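# Remove adjusting collar from hub shell, place both down

## Task

Get the adjusting collar out of the hub shell and leave it lying flat on the bench with its recessed side facing upward, and also put the hub shell down; anything already achieved must still hold when the scene ends.

## Robot and tools

Robot: two arms, left_arm and right_arm, each ending in a parallel gripper. The gripper's fingers extend along its own +z axis and close along its y axis. The reported end_effector_position is the spot between the finger pads, roughly 1 cm short of the tips.

Frame: everything (hand poses, velocities, targets, offset axes) uses the scene frame. Its origin sits at table-top height halfway between the nominal arm bases; +x points out over the table, +z up, and left_arm is on the +y side (arm names do not match image sides). Calibrated bases: left_arm at (-0.010, +0.293, +0.027) m, right_arm at (-0.044, -0.319, +0.015) m, both nearly unrotated. Printed poses may be off by a few cm, more at long reach. Joint ranges (rad): waist -2.618 to 3.054, shoulder and elbow 0 to 3.142 (elbow straight at 2.901), wrist pitch and yaw -1.571 to 1.571, wrist roll -2.094 to 2.094.

execute_actions(actions, cameras): actions is a list of actions; each action is a table of up to 15 rows, one row per 1/30 s control step; a short table repeats its final row until step 15. Every row has 14 numbers in [-1, 1]: left_arm dx, dy, dz, rx, ry, rz, opening, then the same seven for right_arm. The six pose numbers are an offset, along scene axes, from that arm's Hand target as it stood when the action began; every row in one action is measured from that same start, but the next action starts from the new Hand target, so repeating an offset keeps moving the arm. Scale: 1.0 equals 0.6 m for dx/dy/dz and 180 degrees for rotation; rx, ry, rz form a single rotation vector, turning about the Hand target position. A translation longer than 1.0 is shortened along its direction. Opening is absolute, not an offset: +1 fully open (0.094 m), -1 closed. Six zeros leave an arm's pose request unchanged, but its opening is always obeyed, so resend the current opening (0 means half open). cameras: list of names (cam_high, cam_low), ["all"], or []; images come by default only when actions is empty.

move(target, speed, blend, opening_speed, grip_force, blocking, cameras): target is one 14-number row as above, or a list of up to 15 rows; every row's offsets count from the Hand targets at the move's start, not from the previous row. The grippers travel straight lines, turning the short way. speed is path top speed in m/s, 0.002 to 2.9 (default 0.25), turning up to twice that in rad/s; one value or one per target. blend (m) rounds corners in a list; 0 stops at each point. opening_speed (per second on the -1..1 scale, at least 0.2) makes the fingers change gradually, useful for gentle closing. grip_force is the per-pad force cap in newtons, 10 to 50, one value or one per arm; it persists, and lower values close slowly. blocking=false returns early while the move continues. Paths do not avoid obstacles or the other arm; fast moves overshoot and strike harder. Avoid paths passing near an arm's own base (the elbow can whip round). The result adds a move: line (done, off_target, moving, held, fault) plus any limits (paced = pose clipped, held = steps withheld).

wait(seconds 0 to 3600, cameras): lets time pass with no new commands; a running move carries on. stop(cameras): brakes a running move. zoom_image(camera cam_high or cam_low, region [x0, y0, x1, y1] pixels, at most 504x504) enlarges part of the latest image. finished_scene(scene=1) ends the scene for good; the goal must then stay satisfied with no robot help.

Results: per arm, end_effector_position (m) and end_effector_quat_wxyz, Hand target (last commanded pose after clipping; the base for the next offsets), grip_measured (measured opening on the command scale; reads a little wide when empty and somewhat narrower than a gripped part), Joint positions (last entry is finger opening in metres), Joint velocities (may be omitted when all are within noise), joint torques (biased, noisy, joints 1 to 3 wrap at ±28 N m), Tool commands, and for action calls some per-step positions. A MOTOR HOT line warns above 75 °C; an OVER-TEMPERATURE FAULT folds that arm away for the rest of the scene.

Behaviour to expect: each step the commanded orientation is limited to 40 degrees from the measured one. Friction and load can leave a gripper a few cm short of its target; that is not evidence of contact. Resending the gap as an offset closes it. If an arm is blocked it keeps pushing until you command its target back past the gripper. Squeeze rises sharply once the fingers close more than about 0.06 below first-touch reading; to release, command an opening clearly above grip_measured.

Avoid: dropping parts or releasing them while moving, letting anything fall from the table or leaving it off the table, hard impacts with heavy or fixed things, any contact or squeeze between the two arms (including closing one gripper on the other's fingers), strain on wrist camera cables, long stretched or loaded holding that heats motors. A loose object may occasionally get nudged by an outside disturbance.

Each tool is called after "Request:" as name([rows], argument=value, ...), one row to a line, values as JSON.

## Session

Request:
execute_actions(actions=[])

Scene clock: 0.00 s.
left_arm: end_effector_position=(+0.2333, +0.2533, +0.3041) grip_measured=+1.000 end_effector_quat_wxyz=(+0.528, +0.023, +0.846, +0.071) | right_arm: end_effector_position=(+0.2055, -0.2799, +0.3608) grip_measured=+1.000 end_effector_quat_wxyz=(+0.636, -0.175, +0.747, +0.083)
Joint positions: left_arm=[-0.616 0.675 0.886 -0.784 -0.645 -0.209 0.094] | right_arm=[-0.301 0.589 0.879 -0.512 -0.63 -0.231 0.094]
Joint velocities: left_arm=[within noise] | right_arm=[-0.002 -0.046 -0.017 0.037 0.022 -0.066 0]
Joint torques (N m): no reading
Heat: left arm: 48 °C; right arm: 39 °C.
Hand target: left_arm +0.2316, +0.2552, +0.3055; +0.528, +0.021, +0.846, +0.073 | right_arm +0.2032, -0.2789, +0.3605; +0.634, -0.174, +0.748, +0.085
Tool commands: left_gripper/opening=+1.0 right_gripper/opening=+1.0

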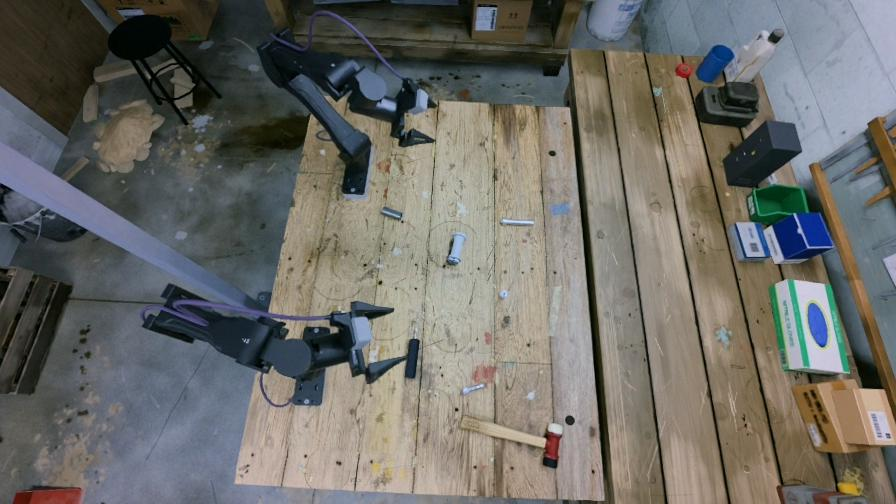

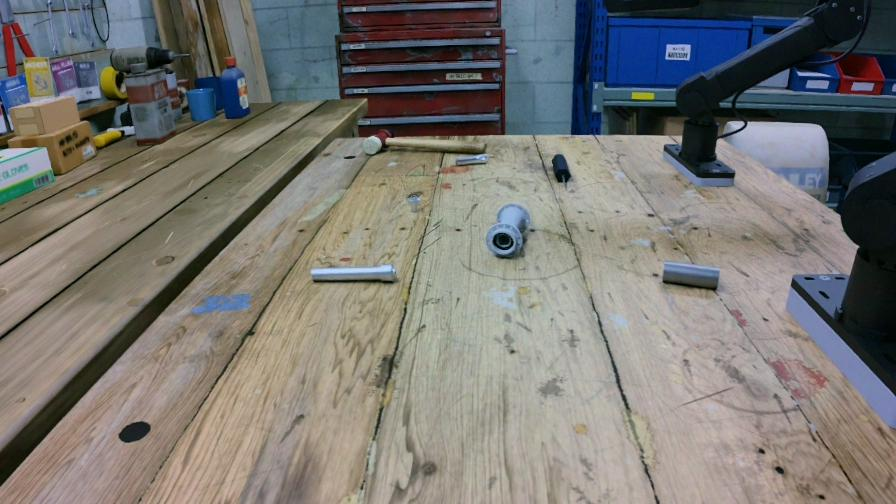

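Request:
zoom_image(camera="cam_low", region=[460, 180, 560, 280])

Request:
zoom_image(camera="cam_high", region=[370, 190, 550, 310])

Request:
zoom_image(camera="cam_low", region=[290, 140, 740, 300])

Scaled by 5.040 from the camera's image (finer frame: 1280x720).

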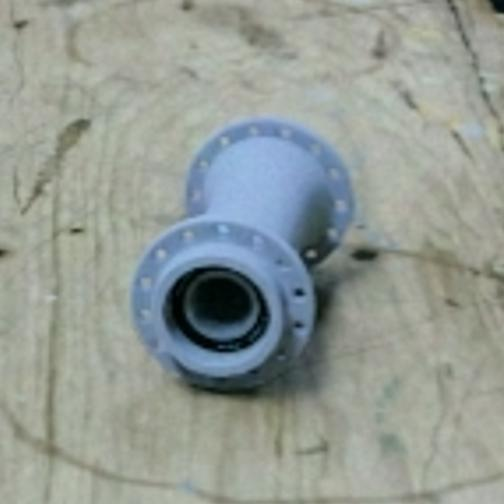

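Scaled by 2.800 from the camera's image (finer frame: 1280x720).

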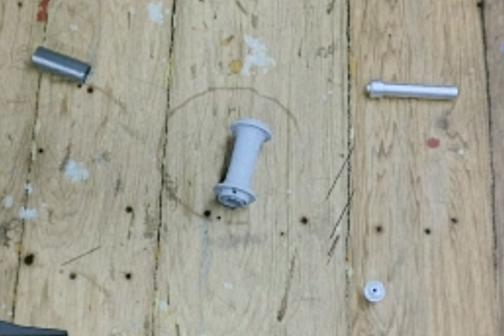

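Scaled by 1.120 from the camera's image (finer frame: 1280x720).

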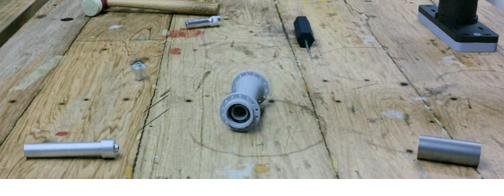

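Request:
zoom_image(camera="cam_high", region=[436, 224, 476, 274])

Request:
zoom_image(camera="cam_low", region=[480, 200, 535, 262])

Request:
zoom_image(camera="cam_high", region=[290, 140, 400, 210])

Request:
zoom_image(camera="cam_high", region=[240, 290, 440, 420])

Scaled by 10.080 from the camera's image (finer frame: 1280x720).

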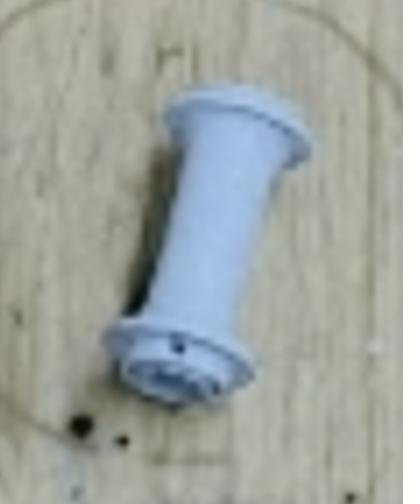

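Scaled by 8.129 from the camera's image (finer frame: 1280x720).

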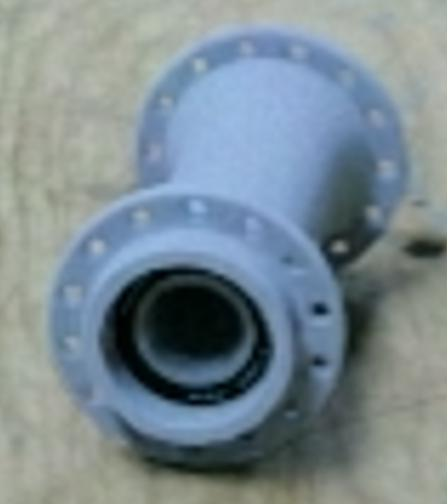

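Scaled by 4.582 from the camera's image (finer frame: 1280x720).

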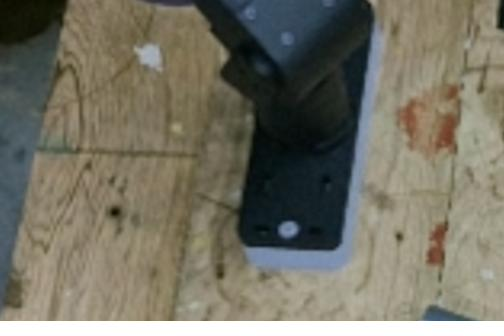

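Scaled by 2.520 from the camera's image (finer frame: 1280x720).

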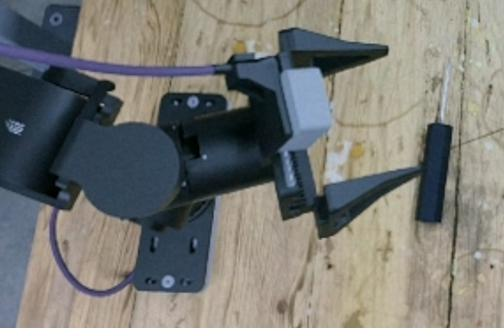

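Request:
zoom_image(camera="cam_high", region=[444, 254, 464, 268])

Request:
zoom_image(camera="cam_low", region=[486, 220, 526, 260])

Request:
zoom_image(camera="cam_low", region=[400, 185, 430, 215])

Scaled by 25.200 from the camera's image (finer frame: 1280x720).

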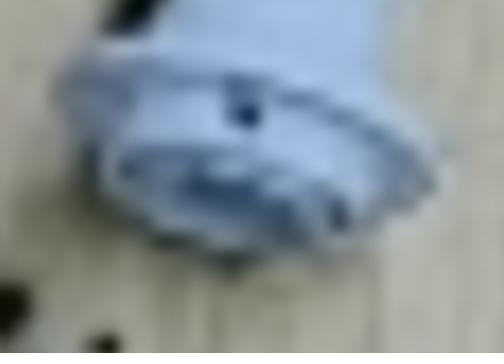

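Scaled by 12.600 from the camera's image (finer frame: 1280x720).

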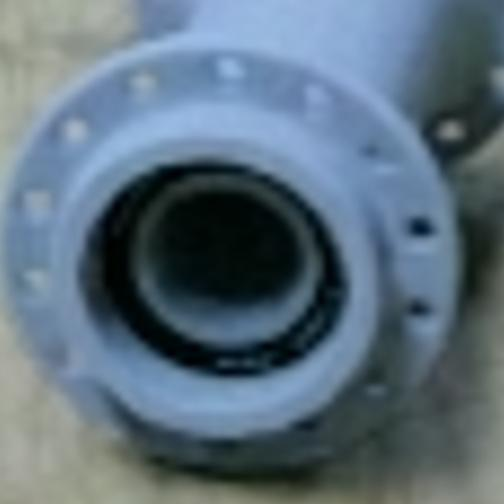

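Scaled by 16.800 from the camera's image (finer frame: 1280x720).

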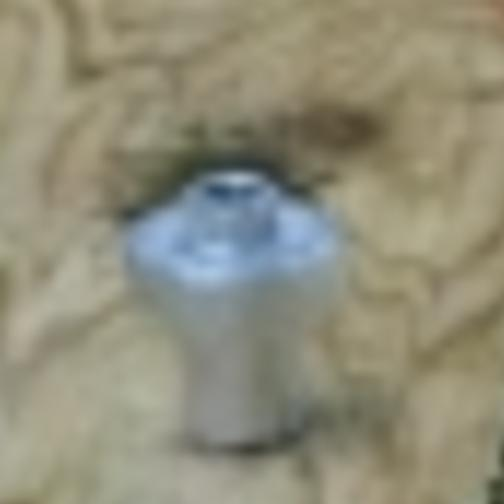

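Request:
move(target=[0.129,-0.417,-0.226,0.265,0.298,-0.471,1,0,0,0,0,0,0,1], speed=0.4, cameras=["all"])

Scene clock: 52.07 s.
left_arm: end_effector_position=(+0.3109, +0.0084, +0.1739) grip_measured=+1.000 end_effector_quat_wxyz=(+0.018, +0.755, +0.655, +0.009) | right_arm: end_effector_position=(+0.2055, -0.2799, +0.3608) grip_measured=+1.000 end_effector_quat_wxyz=(+0.636, -0.175, +0.747, +0.083)
Joint positions: left_arm=[-0.726 2.205 2.232 -1.559 -0.012 0.979 0.094] | right_arm=[-0.301 0.589 0.879 -0.512 -0.63 -0.231 0.094]
Joint torques (N m): left_arm=[-0.4 -10.56 8.1 0 0.14 0.12] | right_arm=[-0.01 1.35 6.09 1.86 -0.1 0]
Heat: left arm: 53 °C; right arm: 42 °C.
Hand target: left_arm +0.3091, +0.0051, +0.1699; +0.001, +0.760, +0.650, +0.000 | right_arm +0.2032, -0.2789, +0.3605; +0.634, -0.174, +0.748, +0.085
Off the commanded pose: left_arm 0.006 m, 2 deg | right_arm 0.003 m, 0 deg.
joint sent to its limit (left arm) — joint 4 (wrist pitch), lower limit. The joint targets still meet the commanded pose.
move: done

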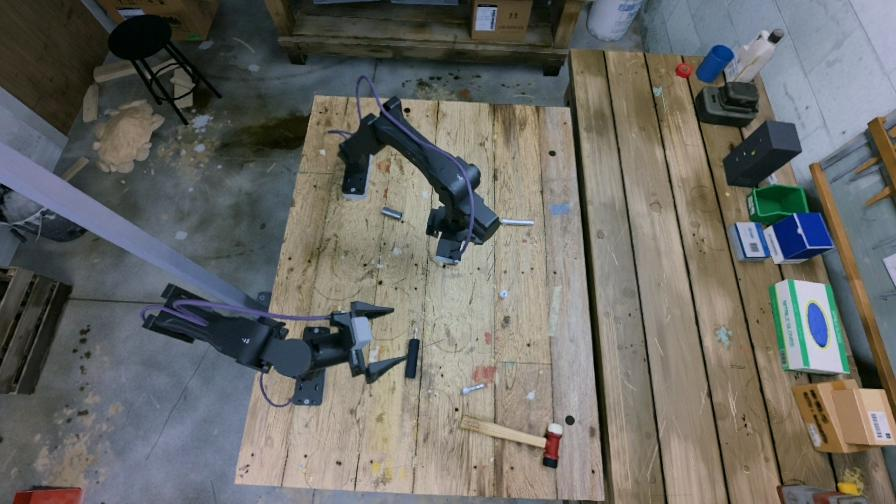

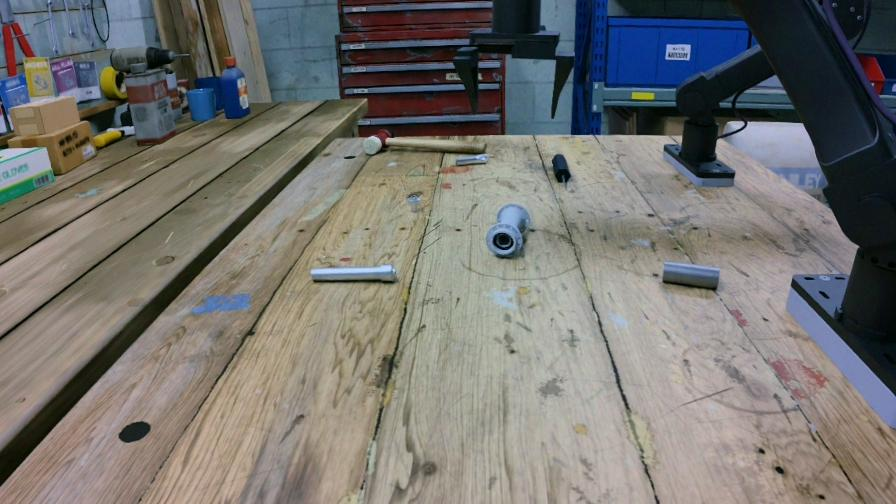

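Request:
move(target=[0,0,-0.142,0,0,0,1,0,0,0,0,0,0,1], cameras=["all"])

Request:
zoom_image(camera="cam_low", region=[420, 120, 600, 270])

Request:
zoom_image(camera="cam_high", region=[400, 190, 520, 290])

Scene clock: 57.20 s.
left_arm: end_effector_position=(+0.3133, +0.0062, +0.0934) grip_measured=+1.000 end_effector_quat_wxyz=(+0.008, +0.755, +0.655, +0.007) | right_arm: end_effector_position=(+0.2055, -0.2799, +0.3608) grip_measured=+1.000 end_effector_quat_wxyz=(+0.636, -0.175, +0.747, +0.083)
Joint positions: left_arm=[-0.726 2.205 1.909 -1.257 -0.012 0.979 0.094] | right_arm=[-0.301 0.589 0.879 -0.512 -0.63 -0.231 0.094]
Joint torques (N m): left_arm=[-0.29 -11.9 5.26 0.19 0.14 0.11] | right_arm=[-0.01 1.35 6.09 1.86 -0.09 -0.01]
Heat: left arm: 52 °C; right arm: 42 °C.
Hand target: left_arm +0.3091, +0.0050, +0.0847; +0.001, +0.760, +0.650, +0.000 | right_arm +0.2032, -0.2789, +0.3605; +0.634, -0.174, +0.748, +0.085
Off the commanded pose: left_arm 0.010 m, 1 deg | right_arm 0.003 m, 0 deg.
move: done

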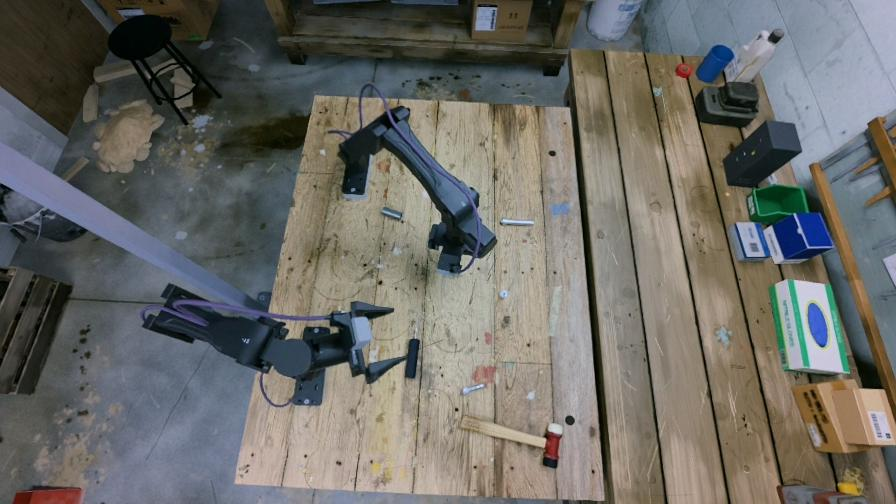

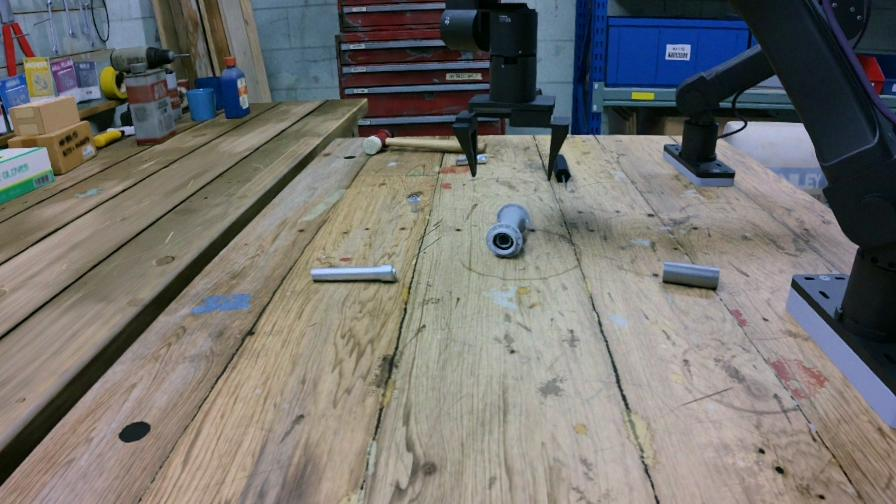

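Scaled by 2.800 from the camera's image (finer frame: 1280x720).

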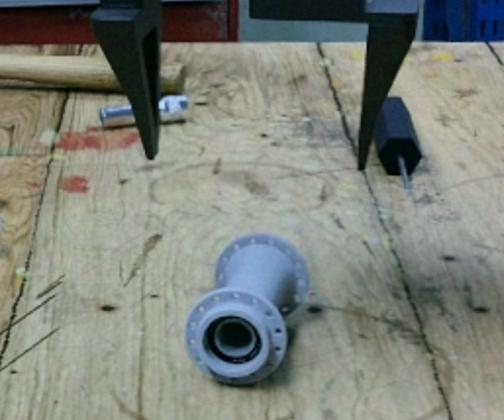

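Scaled by 4.200 from the camera's image (finer frame: 1280x720).

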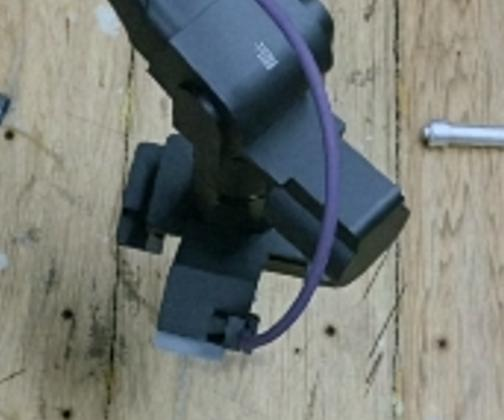

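Request:
move(target=[0.006,0.013,-0.110,0,0,0,1,0,0,0,0,0,0,1], speed=0.15, cameras=["cam_low"])

Request:
zoom_image(camera="cam_low", region=[440, 160, 580, 270])

Scene clock: 65.53 s.
left_arm: end_effector_position=(+0.3150, +0.0116, +0.0294) grip_measured=+1.000 end_effector_quat_wxyz=(+0.009, +0.758, +0.653, +0.008) | right_arm: end_effector_position=(+0.2055, -0.2799, +0.3608) grip_measured=+1.000 end_effector_quat_wxyz=(+0.636, -0.175, +0.747, +0.083)
Joint positions: left_arm=[-0.715 2.24 1.71 -1.021 -0.012 0.998 0.094] | right_arm=[-0.301 0.589 0.879 -0.512 -0.63 -0.231 0.094]
Joint torques (N m): left_arm=[0.43 -11.11 5.56 0.22 0.14 0.14] | right_arm=[-0.02 1.36 6.11 1.86 -0.09 0]
Heat: left arm: 51 °C; right arm: 42 °C.
Hand target: left_arm +0.3126, +0.0128, +0.0187; +0.000, +0.760, +0.650, +0.000 | right_arm +0.2032, -0.2789, +0.3605; +0.634, -0.174, +0.748, +0.085
Off the commanded pose: left_arm 0.011 m, 1 deg | right_arm 0.003 m, 0 deg.
move: off_target (left_arm)

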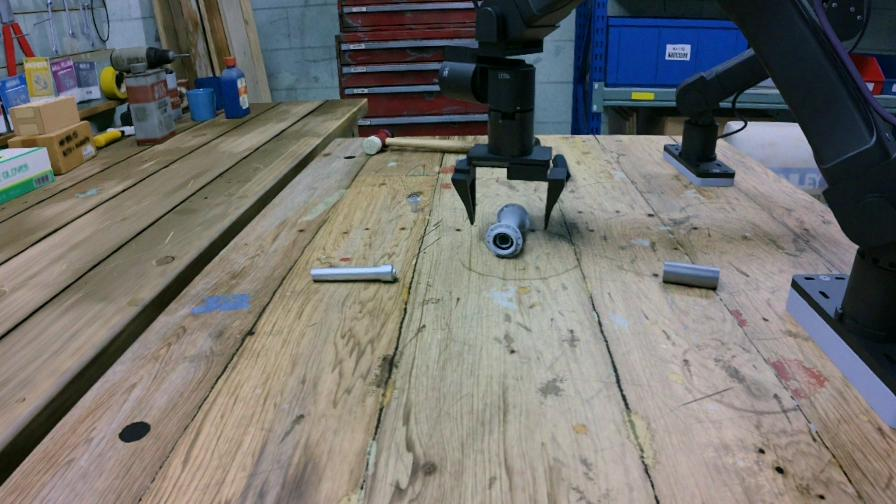

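Scaled by 3.600 from the camera's image (finer frame: 1280x720).

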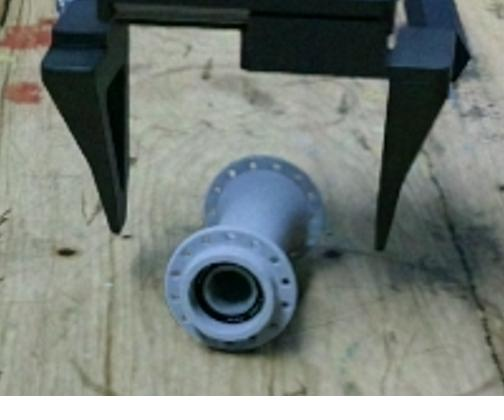

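Request:
move(target=[0,0,0,0,0,0,-1,0,0,0,0,0,0,1], opening_speed=0.6, grip_force=[30,30])

Request:
zoom_image(camera="cam_low", region=[440, 160, 580, 270])

Scene clock: 72.87 s.
left_arm: end_effector_position=(+0.3152, +0.0114, +0.0294) grip_measured=-0.068 end_effector_quat_wxyz=(+0.009, +0.758, +0.652, +0.008) | right_arm: end_effector_position=(+0.2055, -0.2799, +0.3608) grip_measured=+1.000 end_effector_quat_wxyz=(+0.636, -0.175, +0.747, +0.083)
Joint positions: left_arm=[-0.715 2.24 1.71 -1.019 -0.012 0.998 0.044] | right_arm=[-0.301 0.589 0.879 -0.512 -0.63 -0.231 0.094]
Joint torques (N m): left_arm=[0.35 -11.08 5.6 0.24 0.13 0.17] | right_arm=[-0.01 1.35 6.11 1.86 -0.1 0]
Heat: left arm: 50 °C; right arm: 42 °C.
Hand target: left_arm +0.3126, +0.0128, +0.0187; +0.000, +0.760, +0.650, +0.000 | right_arm +0.2032, -0.2789, +0.3605; +0.634, -0.174, +0.748, +0.085
Off the commanded pose: left_arm 0.011 m, 1 deg | right_arm 0.003 m, 0 deg.
grip_force (N): 30, 30
move: done

Scaled by 3.600 from the camera's image (finer frame: 1280x720).
This view is cut from an older image: the scene may have changed since it was taken.

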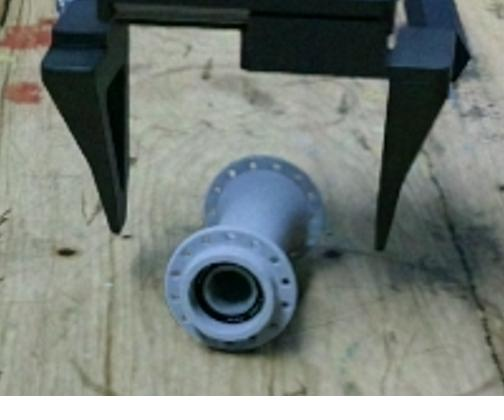

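Request:
execute_actions(actions=[], cameras=["cam_low","cam_high"])

Request:
zoom_image(camera="cam_low", region=[440, 160, 580, 270])

Request:
zoom_image(camera="cam_high", region=[410, 210, 510, 300])

Scene clock: 79.00 s.
left_arm: end_effector_position=(+0.3152, +0.0114, +0.0294) grip_measured=-0.068 end_effector_quat_wxyz=(+0.009, +0.758, +0.652, +0.008) | right_arm: end_effector_position=(+0.2055, -0.2799, +0.3608) grip_measured=+1.000 end_effector_quat_wxyz=(+0.636, -0.175, +0.747, +0.083)
Joint positions: left_arm=[-0.715 2.24 1.71 -1.019 -0.012 0.998 0.044] | right_arm=[-0.301 0.589 0.879 -0.512 -0.63 -0.231 0.094]
Joint velocities: within noise
Joint torques (N m): left_arm=[0.27 -11.26 5.57 0.21 0.15 0.14] | right_arm=[-0.01 1.33 6.11 1.86 -0.09 -0.01]
Heat: left arm: 50 °C; right arm: 42 °C.
Hand target: left_arm +0.3126, +0.0128, +0.0187; +0.000, +0.760, +0.650, +0.000 | right_arm +0.2032, -0.2789, +0.3605; +0.634, -0.174, +0.748, +0.085
Tool commands: left_gripper/opening=-1.0 right_gripper/opening=+1.0
Off the commanded pose: left_arm 0.011 m, 1 deg | right_arm 0.003 m, 0 deg.
grip_force (N): 30, 30

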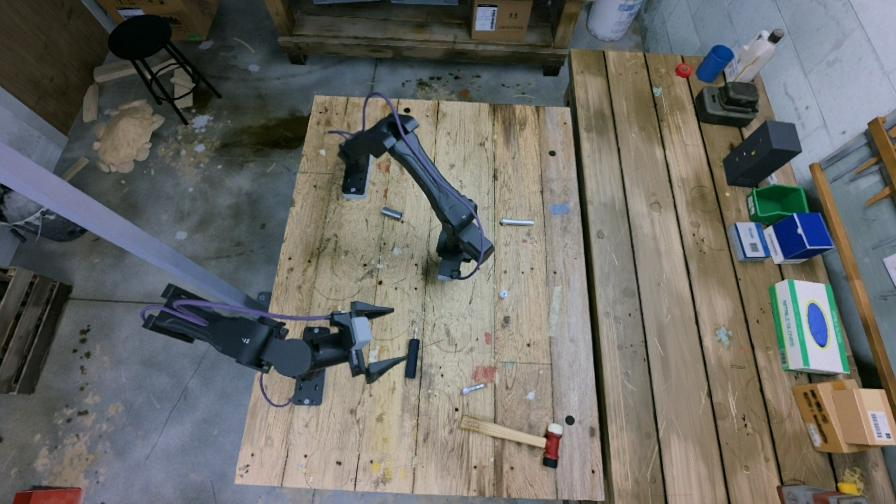

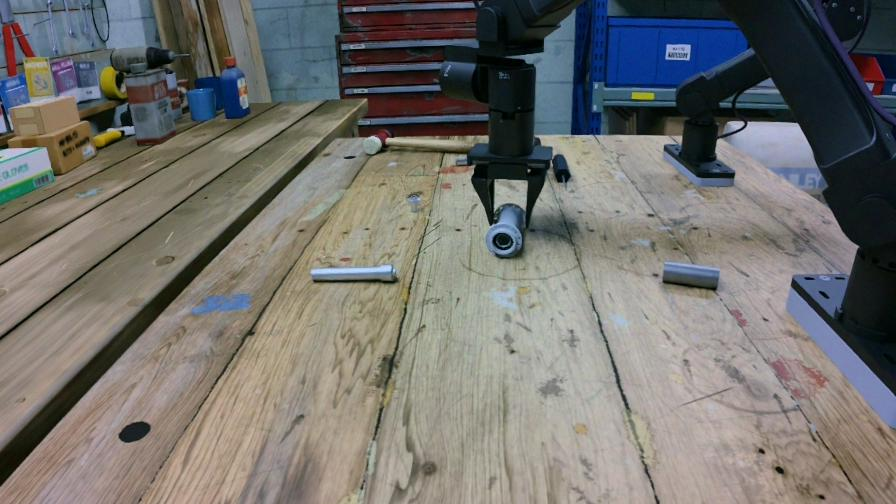

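Scaled by 3.600 from the camera's image (finer frame: 1280x720).

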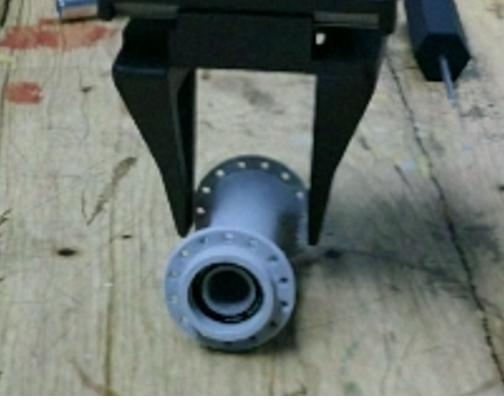

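Scaled by 5.040 from the camera's image (finer frame: 1280x720).

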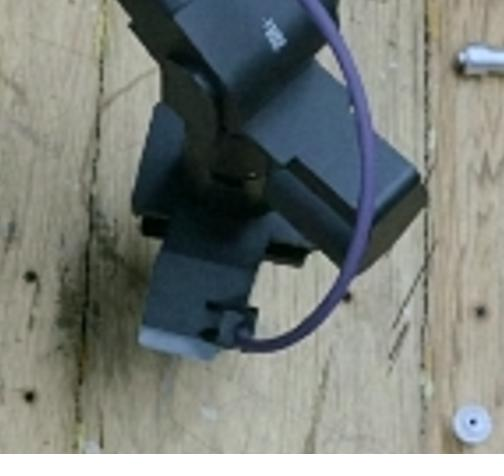

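Request:
move([
  [0,0,0,0,0,0,1,0,0,0,0,0,0,1],
  [0.01,0.053,0,0,0,0,1,0,0,0,0,0,0,1],
], speed=0.12, cameras=["all"])

Request:
zoom_image(camera="cam_low", region=[440, 160, 580, 270])

Request:
zoom_image(camera="cam_high", region=[410, 210, 510, 300])

Scene clock: 86.80 s.
left_arm: end_effector_position=(+0.3213, +0.0469, +0.0144) grip_measured=+0.997 end_effector_quat_wxyz=(-0.008, +0.755, +0.655, +0.004) | right_arm: end_effector_position=(+0.2055, -0.2799, +0.3608) grip_measured=+1.000 end_effector_quat_wxyz=(+0.636, -0.175, +0.747, +0.083)
Joint positions: left_arm=[-0.64 2.226 1.623 -0.981 -0.012 1.065 0.094] | right_arm=[-0.301 0.589 0.879 -0.512 -0.63 -0.231 0.094]
Joint torques (N m): left_arm=[-0.21 -14.8 4.59 0.19 0.13 0.17] | right_arm=[0.01 1.35 6.11 1.85 -0.1 0]
Heat: left arm: 49 °C; right arm: 42 °C.
Hand target: left_arm +0.3186, +0.0447, +0.0187; +0.000, +0.760, +0.650, +0.000 | right_arm +0.2032, -0.2789, +0.3605; +0.634, -0.174, +0.748, +0.085
Off the commanded pose: left_arm 0.006 m, 1 deg | right_arm 0.003 m, 0 deg.
grip_force (N): 30, 30
move: done

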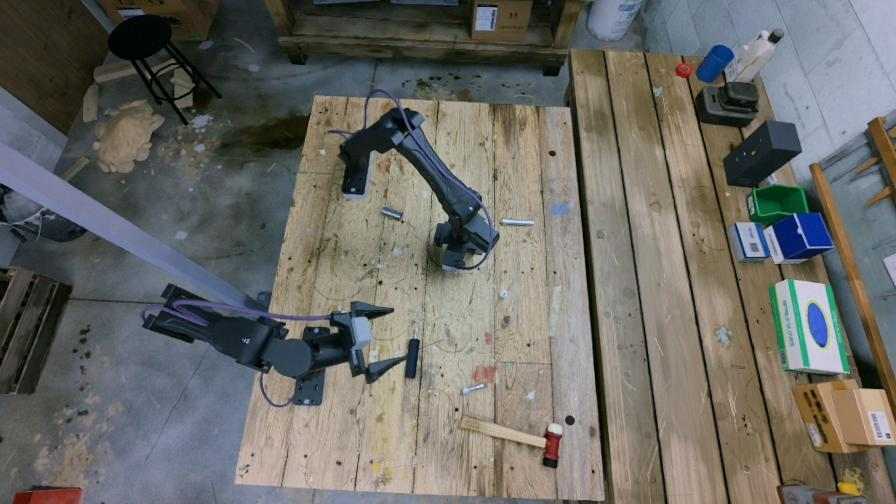

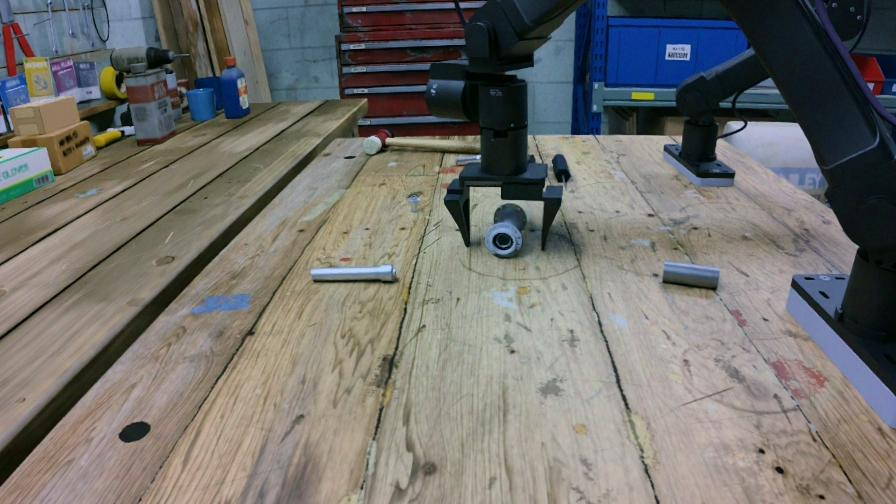

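Scaled by 3.600 from the camera's image (finer frame: 1280x720).

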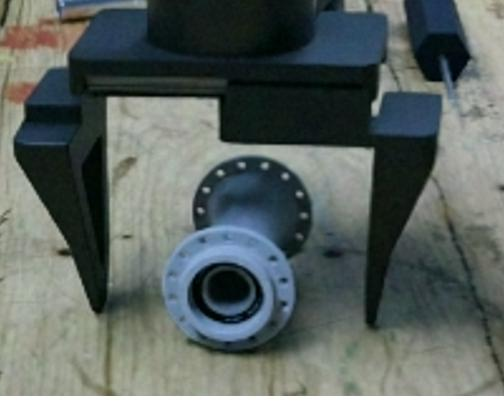

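Scaled by 5.040 from the camera's image (finer frame: 1280x720).

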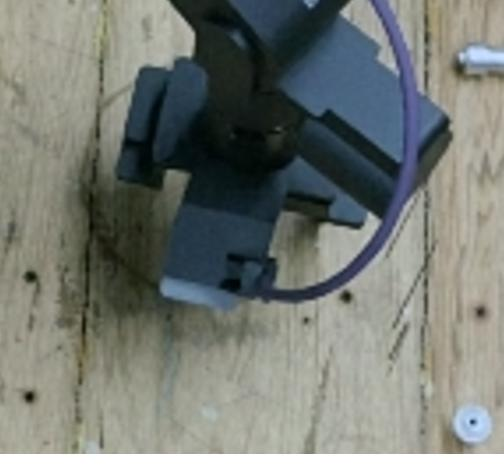

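Request:
move([
  [-0.002,-0.025,0.010,0,0,0,1,0,0,0,0,0,0,1],
  [-0.002,-0.025,0.010,0,0,0,-1,0,0,0,0,0,0,1],
], speed=0.12, opening_speed=0.6, cameras=["all"])

Request:
zoom_image(camera="cam_low", region=[440, 160, 580, 270])

Scene clock: 96.87 s.
left_arm: end_effector_position=(+0.3156, +0.0340, +0.0194) grip_measured=-0.455 end_effector_quat_wxyz=(-0.005, +0.762, +0.647, +0.005) | right_arm: end_effector_position=(+0.2055, -0.2799, +0.3608) grip_measured=+1.000 end_effector_quat_wxyz=(+0.636, -0.175, +0.747, +0.083)
Joint positions: left_arm=[-0.673 2.226 1.644 -0.996 -0.012 1.054 0.026] | right_arm=[-0.301 0.589 0.879 -0.512 -0.63 -0.231 0.094]
Joint torques (N m): left_arm=[0.08 -12.59 8.08 -0.07 0.11 -0.03] | right_arm=[-0.01 1.33 6.09 1.86 -0.1 0]
Heat: left arm: 50 °C; right arm: 42 °C.
Hand target: left_arm +0.3174, +0.0298, +0.0247; +0.000, +0.760, +0.650, +0.000 | right_arm +0.2032, -0.2789, +0.3605; +0.634, -0.174, +0.748, +0.085
Off the commanded pose: left_arm 0.007 m, 1 deg | right_arm 0.003 m, 0 deg.
grip_force (N): 30, 30
move: done

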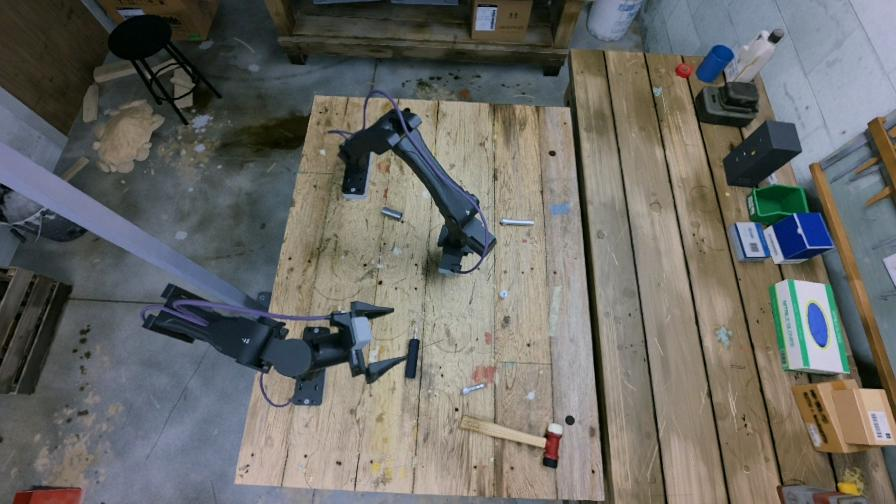

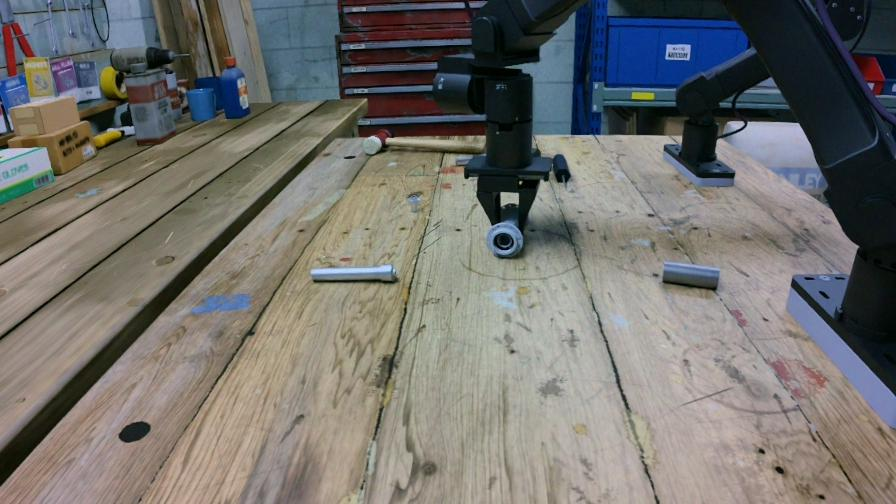

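Scaled by 3.600 from the camera's image (finer frame: 1280x720).

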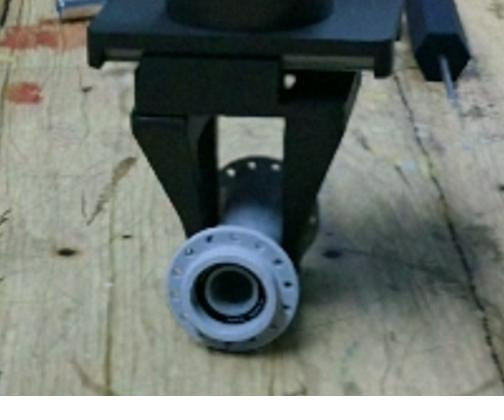

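Request:
move([
  [0,0,0.2,0,0,0,-1,0,0,0,0,0,0,1],
  [0,0.02,0.342,-0.486,-0.182,0.254,-1,0,0,0,0,0,0,1],
], speed=0.25, blend=[0.03,0], cameras=["all"])

Request:
zoom_image(camera="cam_low", region=[430, 0, 590, 120])

Request:
zoom_image(camera="cam_high", region=[430, 200, 530, 290])

Scene clock: 110.17 s.
left_arm: end_effector_position=(+0.3179, +0.0406, +0.2278) grip_measured=-0.455 end_effector_quat_wxyz=(+0.658, +0.250, +0.668, -0.242) | right_arm: end_effector_position=(+0.2055, -0.2799, +0.3608) grip_measured=+1.000 end_effector_quat_wxyz=(+0.636, -0.175, +0.747, +0.083)
Joint positions: left_arm=[-0.612 1.423 0.422 0.984 0.092 0.008 0.026] | right_arm=[-0.301 0.589 0.879 -0.512 -0.63 -0.231 0.094]
Joint torques (N m): left_arm=[-0.42 -4.74 5.82 2.15 -0.15 -0.04] | right_arm=[0.01 1.35 6.11 1.86 -0.1 0]
Heat: left arm: 51 °C; right arm: 42 °C.
Hand target: left_arm +0.3174, +0.0417, +0.2300; +0.666, +0.243, +0.663, -0.242 | right_arm +0.2032, -0.2789, +0.3605; +0.634, -0.174, +0.748, +0.085
Off the commanded pose: left_arm 0.002 m, 1 deg | right_arm 0.003 m, 0 deg.
grip_force (N): 30, 30
move: done

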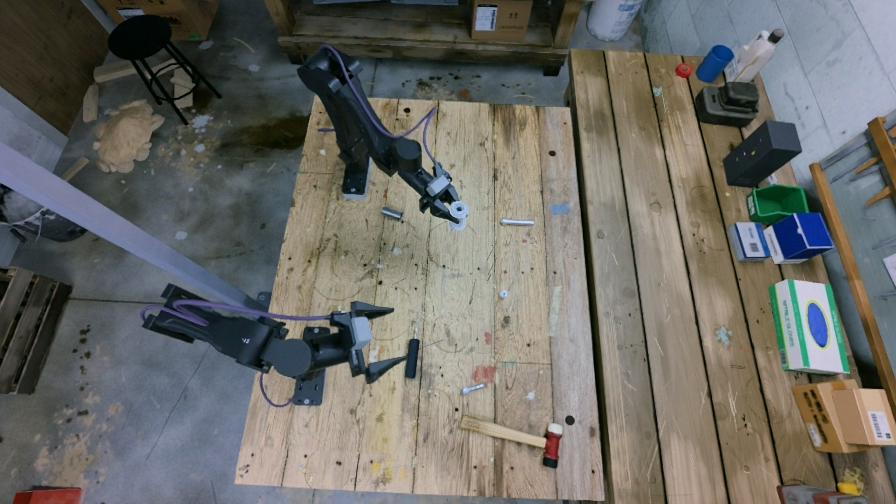

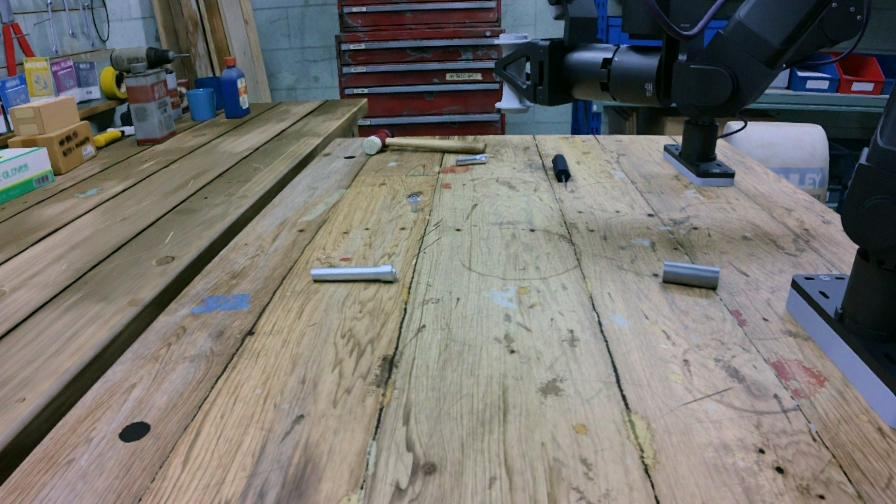

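Scaled by 3.150 from the camera's image (finer frame: 1280x720).

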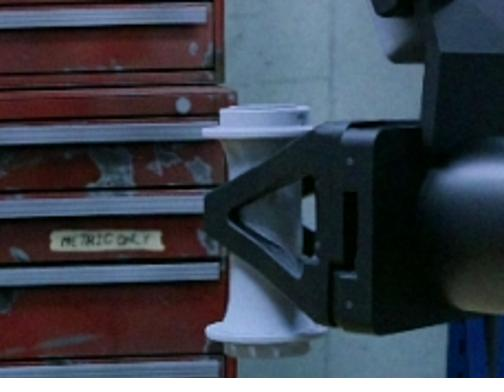

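Scaled by 5.040 from the camera's image (finer frame: 1280x720).

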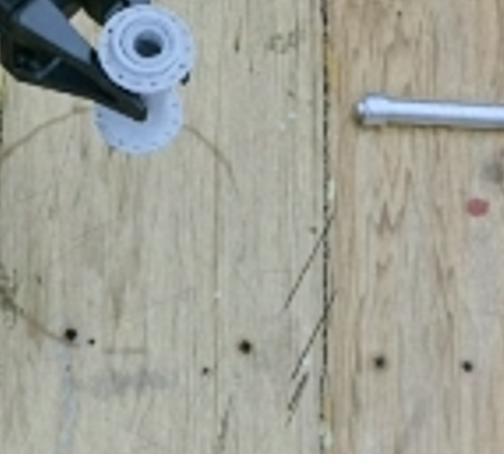

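Request:
zoom_image(camera="cam_high", region=[444, 196, 474, 236])

Request:
zoom_image(camera="cam_low", region=[485, 25, 545, 55])

Request:
zoom_image(camera="cam_low", region=[485, 95, 545, 120])

Scaled by 12.600 from the camera's image (finer frame: 1280x720).

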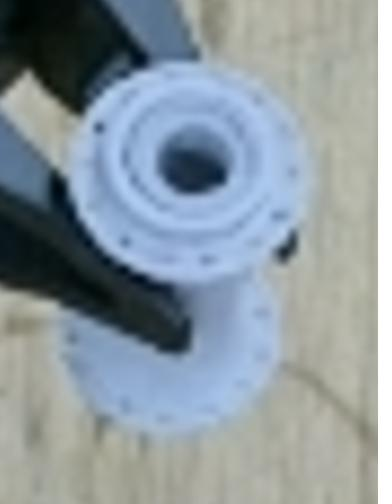

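Scaled by 8.400 from the camera's image (finer frame: 1280x720).

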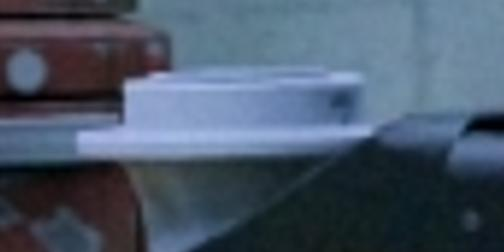

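Scaled by 8.400 from the camera's image (finer frame: 1280x720).

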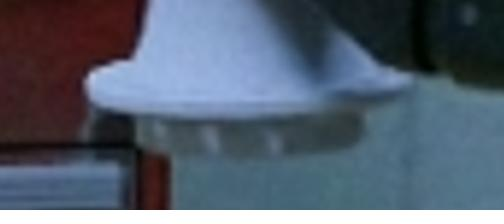

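Request:
move(target=[0,-0.1,0.4,0.2,0,0,-1,0,0,0,0,0,0,1], speed=0.3, cameras=["cam_high"])

Request:
zoom_image(camera="cam_high", region=[420, 180, 510, 270])

Scene clock: 120.80 s.
left_arm: end_effector_position=(+0.3170, -0.0170, +0.4572) grip_measured=-0.455 end_effector_quat_wxyz=(+0.545, +0.445, +0.710, -0.024) | right_arm: end_effector_position=(+0.2055, -0.2799, +0.3608) grip_measured=+1.000 end_effector_quat_wxyz=(+0.636, -0.175, +0.747, +0.083)
Joint positions: left_arm=[-0.844 1.581 1.98 -0.828 -0.226 0.414 0.026] | right_arm=[-0.301 0.589 0.879 -0.512 -0.63 -0.231 0.094]
Joint torques (N m): left_arm=[-0.53 -6.49 9.29 1.79 -0.15 -0.02] | right_arm=[-0.01 1.35 6.09 1.86 -0.1 -0.01]
Heat: left arm: 51 °C; right arm: 42 °C.
Hand target: left_arm +0.3174, -0.0183, +0.4699; +0.558, +0.436, +0.705, -0.025 | right_arm +0.2032, -0.2789, +0.3605; +0.634, -0.174, +0.748, +0.085
Off the commanded pose: left_arm 0.013 m, 2 deg | right_arm 0.003 m, 0 deg.
grip_force (N): 30, 30
move: off_target (left_arm)

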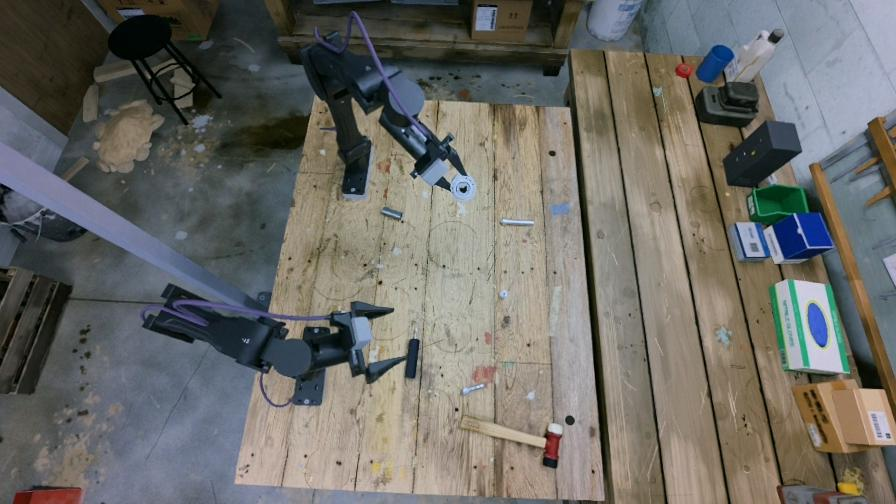

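Scaled by 5.600 from the camera's image (finer frame: 1280x720).

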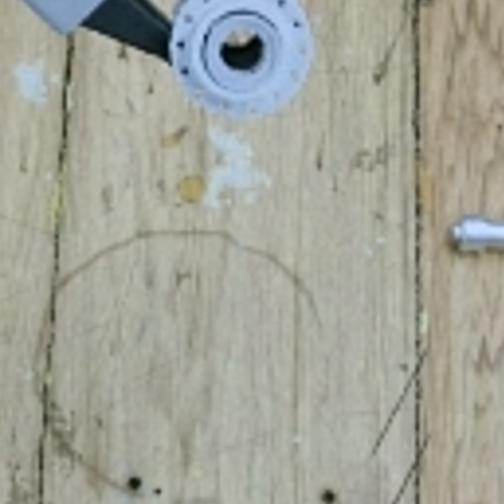

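Request:
zoom_image(camera="cam_high", region=[446, 172, 480, 206])

Scaled by 14.824 from the camera's image (finer frame: 1280x720).

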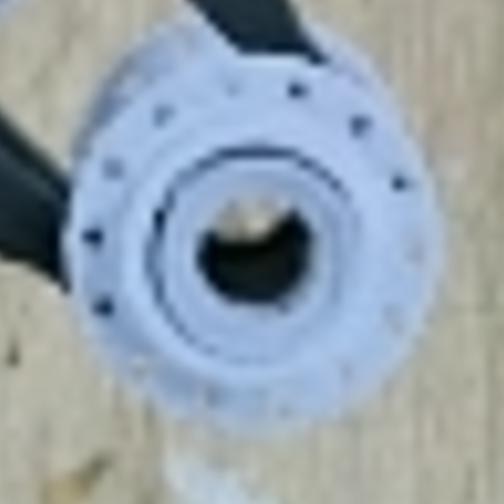

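Request:
move([
  [-0.02,0.163,-0.55,-0.263,0.390,0.649,-1,0,0,0,0,0,0,1],
  [-0.02,0.163,-0.68,-0.263,0.390,0.649,-1,0,0,0,0,0,0,1],
], speed=0.35, blend=[0.02,0], cameras=["all"])

Request:
zoom_image(camera="cam_low", region=[420, 160, 580, 290])

Scene clock: 172.07 s.
left_arm: end_effector_position=(+0.3065, +0.0785, +0.0650) grip_measured=-0.455 end_effector_quat_wxyz=(+0.002, -0.591, +0.807, -0.004) | right_arm: end_effector_position=(+0.2055, -0.2799, +0.3608) grip_measured=+1.000 end_effector_quat_wxyz=(+0.636, -0.175, +0.747, +0.083)
Joint positions: left_arm=[-0.592 2.031 1.526 -1.057 0 -1.863 0.026] | right_arm=[-0.301 0.589 0.879 -0.512 -0.63 -0.231 0.094]
Joint torques (N m): left_arm=[0.08 -10.74 5.94 0.14 0.08 -0.08] | right_arm=[0.01 1.33 6.09 1.86 -0.1 0]
Heat: left arm: 52 °C; right arm: 41 °C.
Hand target: left_arm +0.3055, +0.0795, +0.0620; +0.000, -0.596, +0.803, +0.000 | right_arm +0.2032, -0.2789, +0.3605; +0.634, -0.174, +0.748, +0.085
Off the commanded pose: left_arm 0.003 m, 1 deg | right_arm 0.003 m, 0 deg.
grip_force (N): 30, 30
move: done

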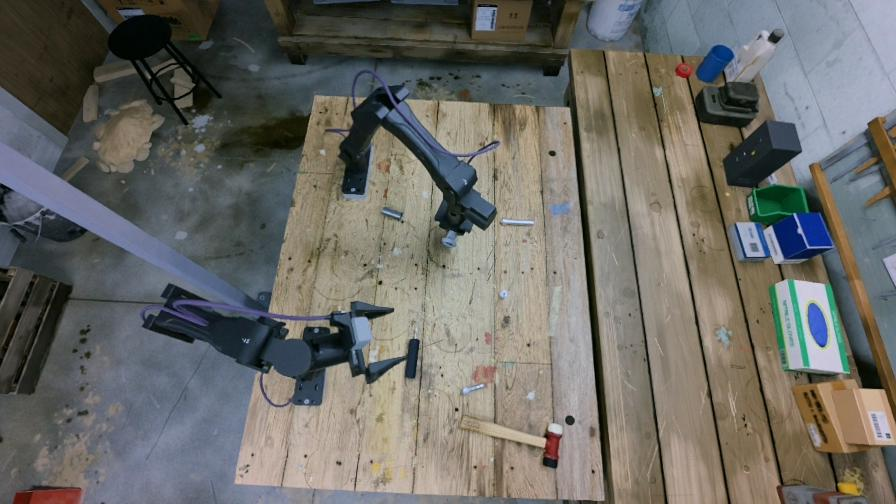

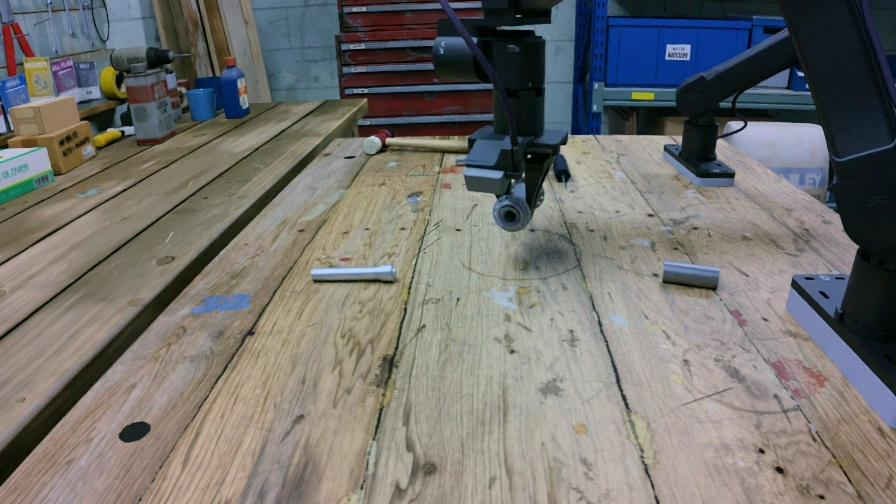

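Scaled by 3.150 from the camera's image (finer frame: 1280x720).

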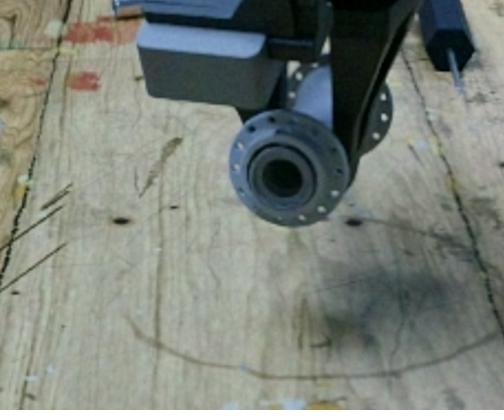

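Request:
zoom_image(camera="cam_low", region=[490, 192, 534, 234])

Scaled by 11.455 from the camera's image (finer frame: 1280x720).

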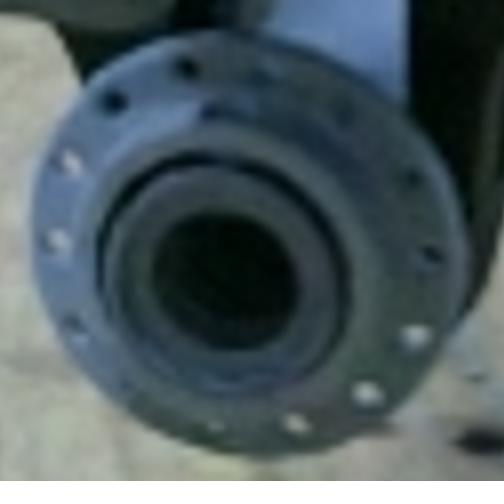

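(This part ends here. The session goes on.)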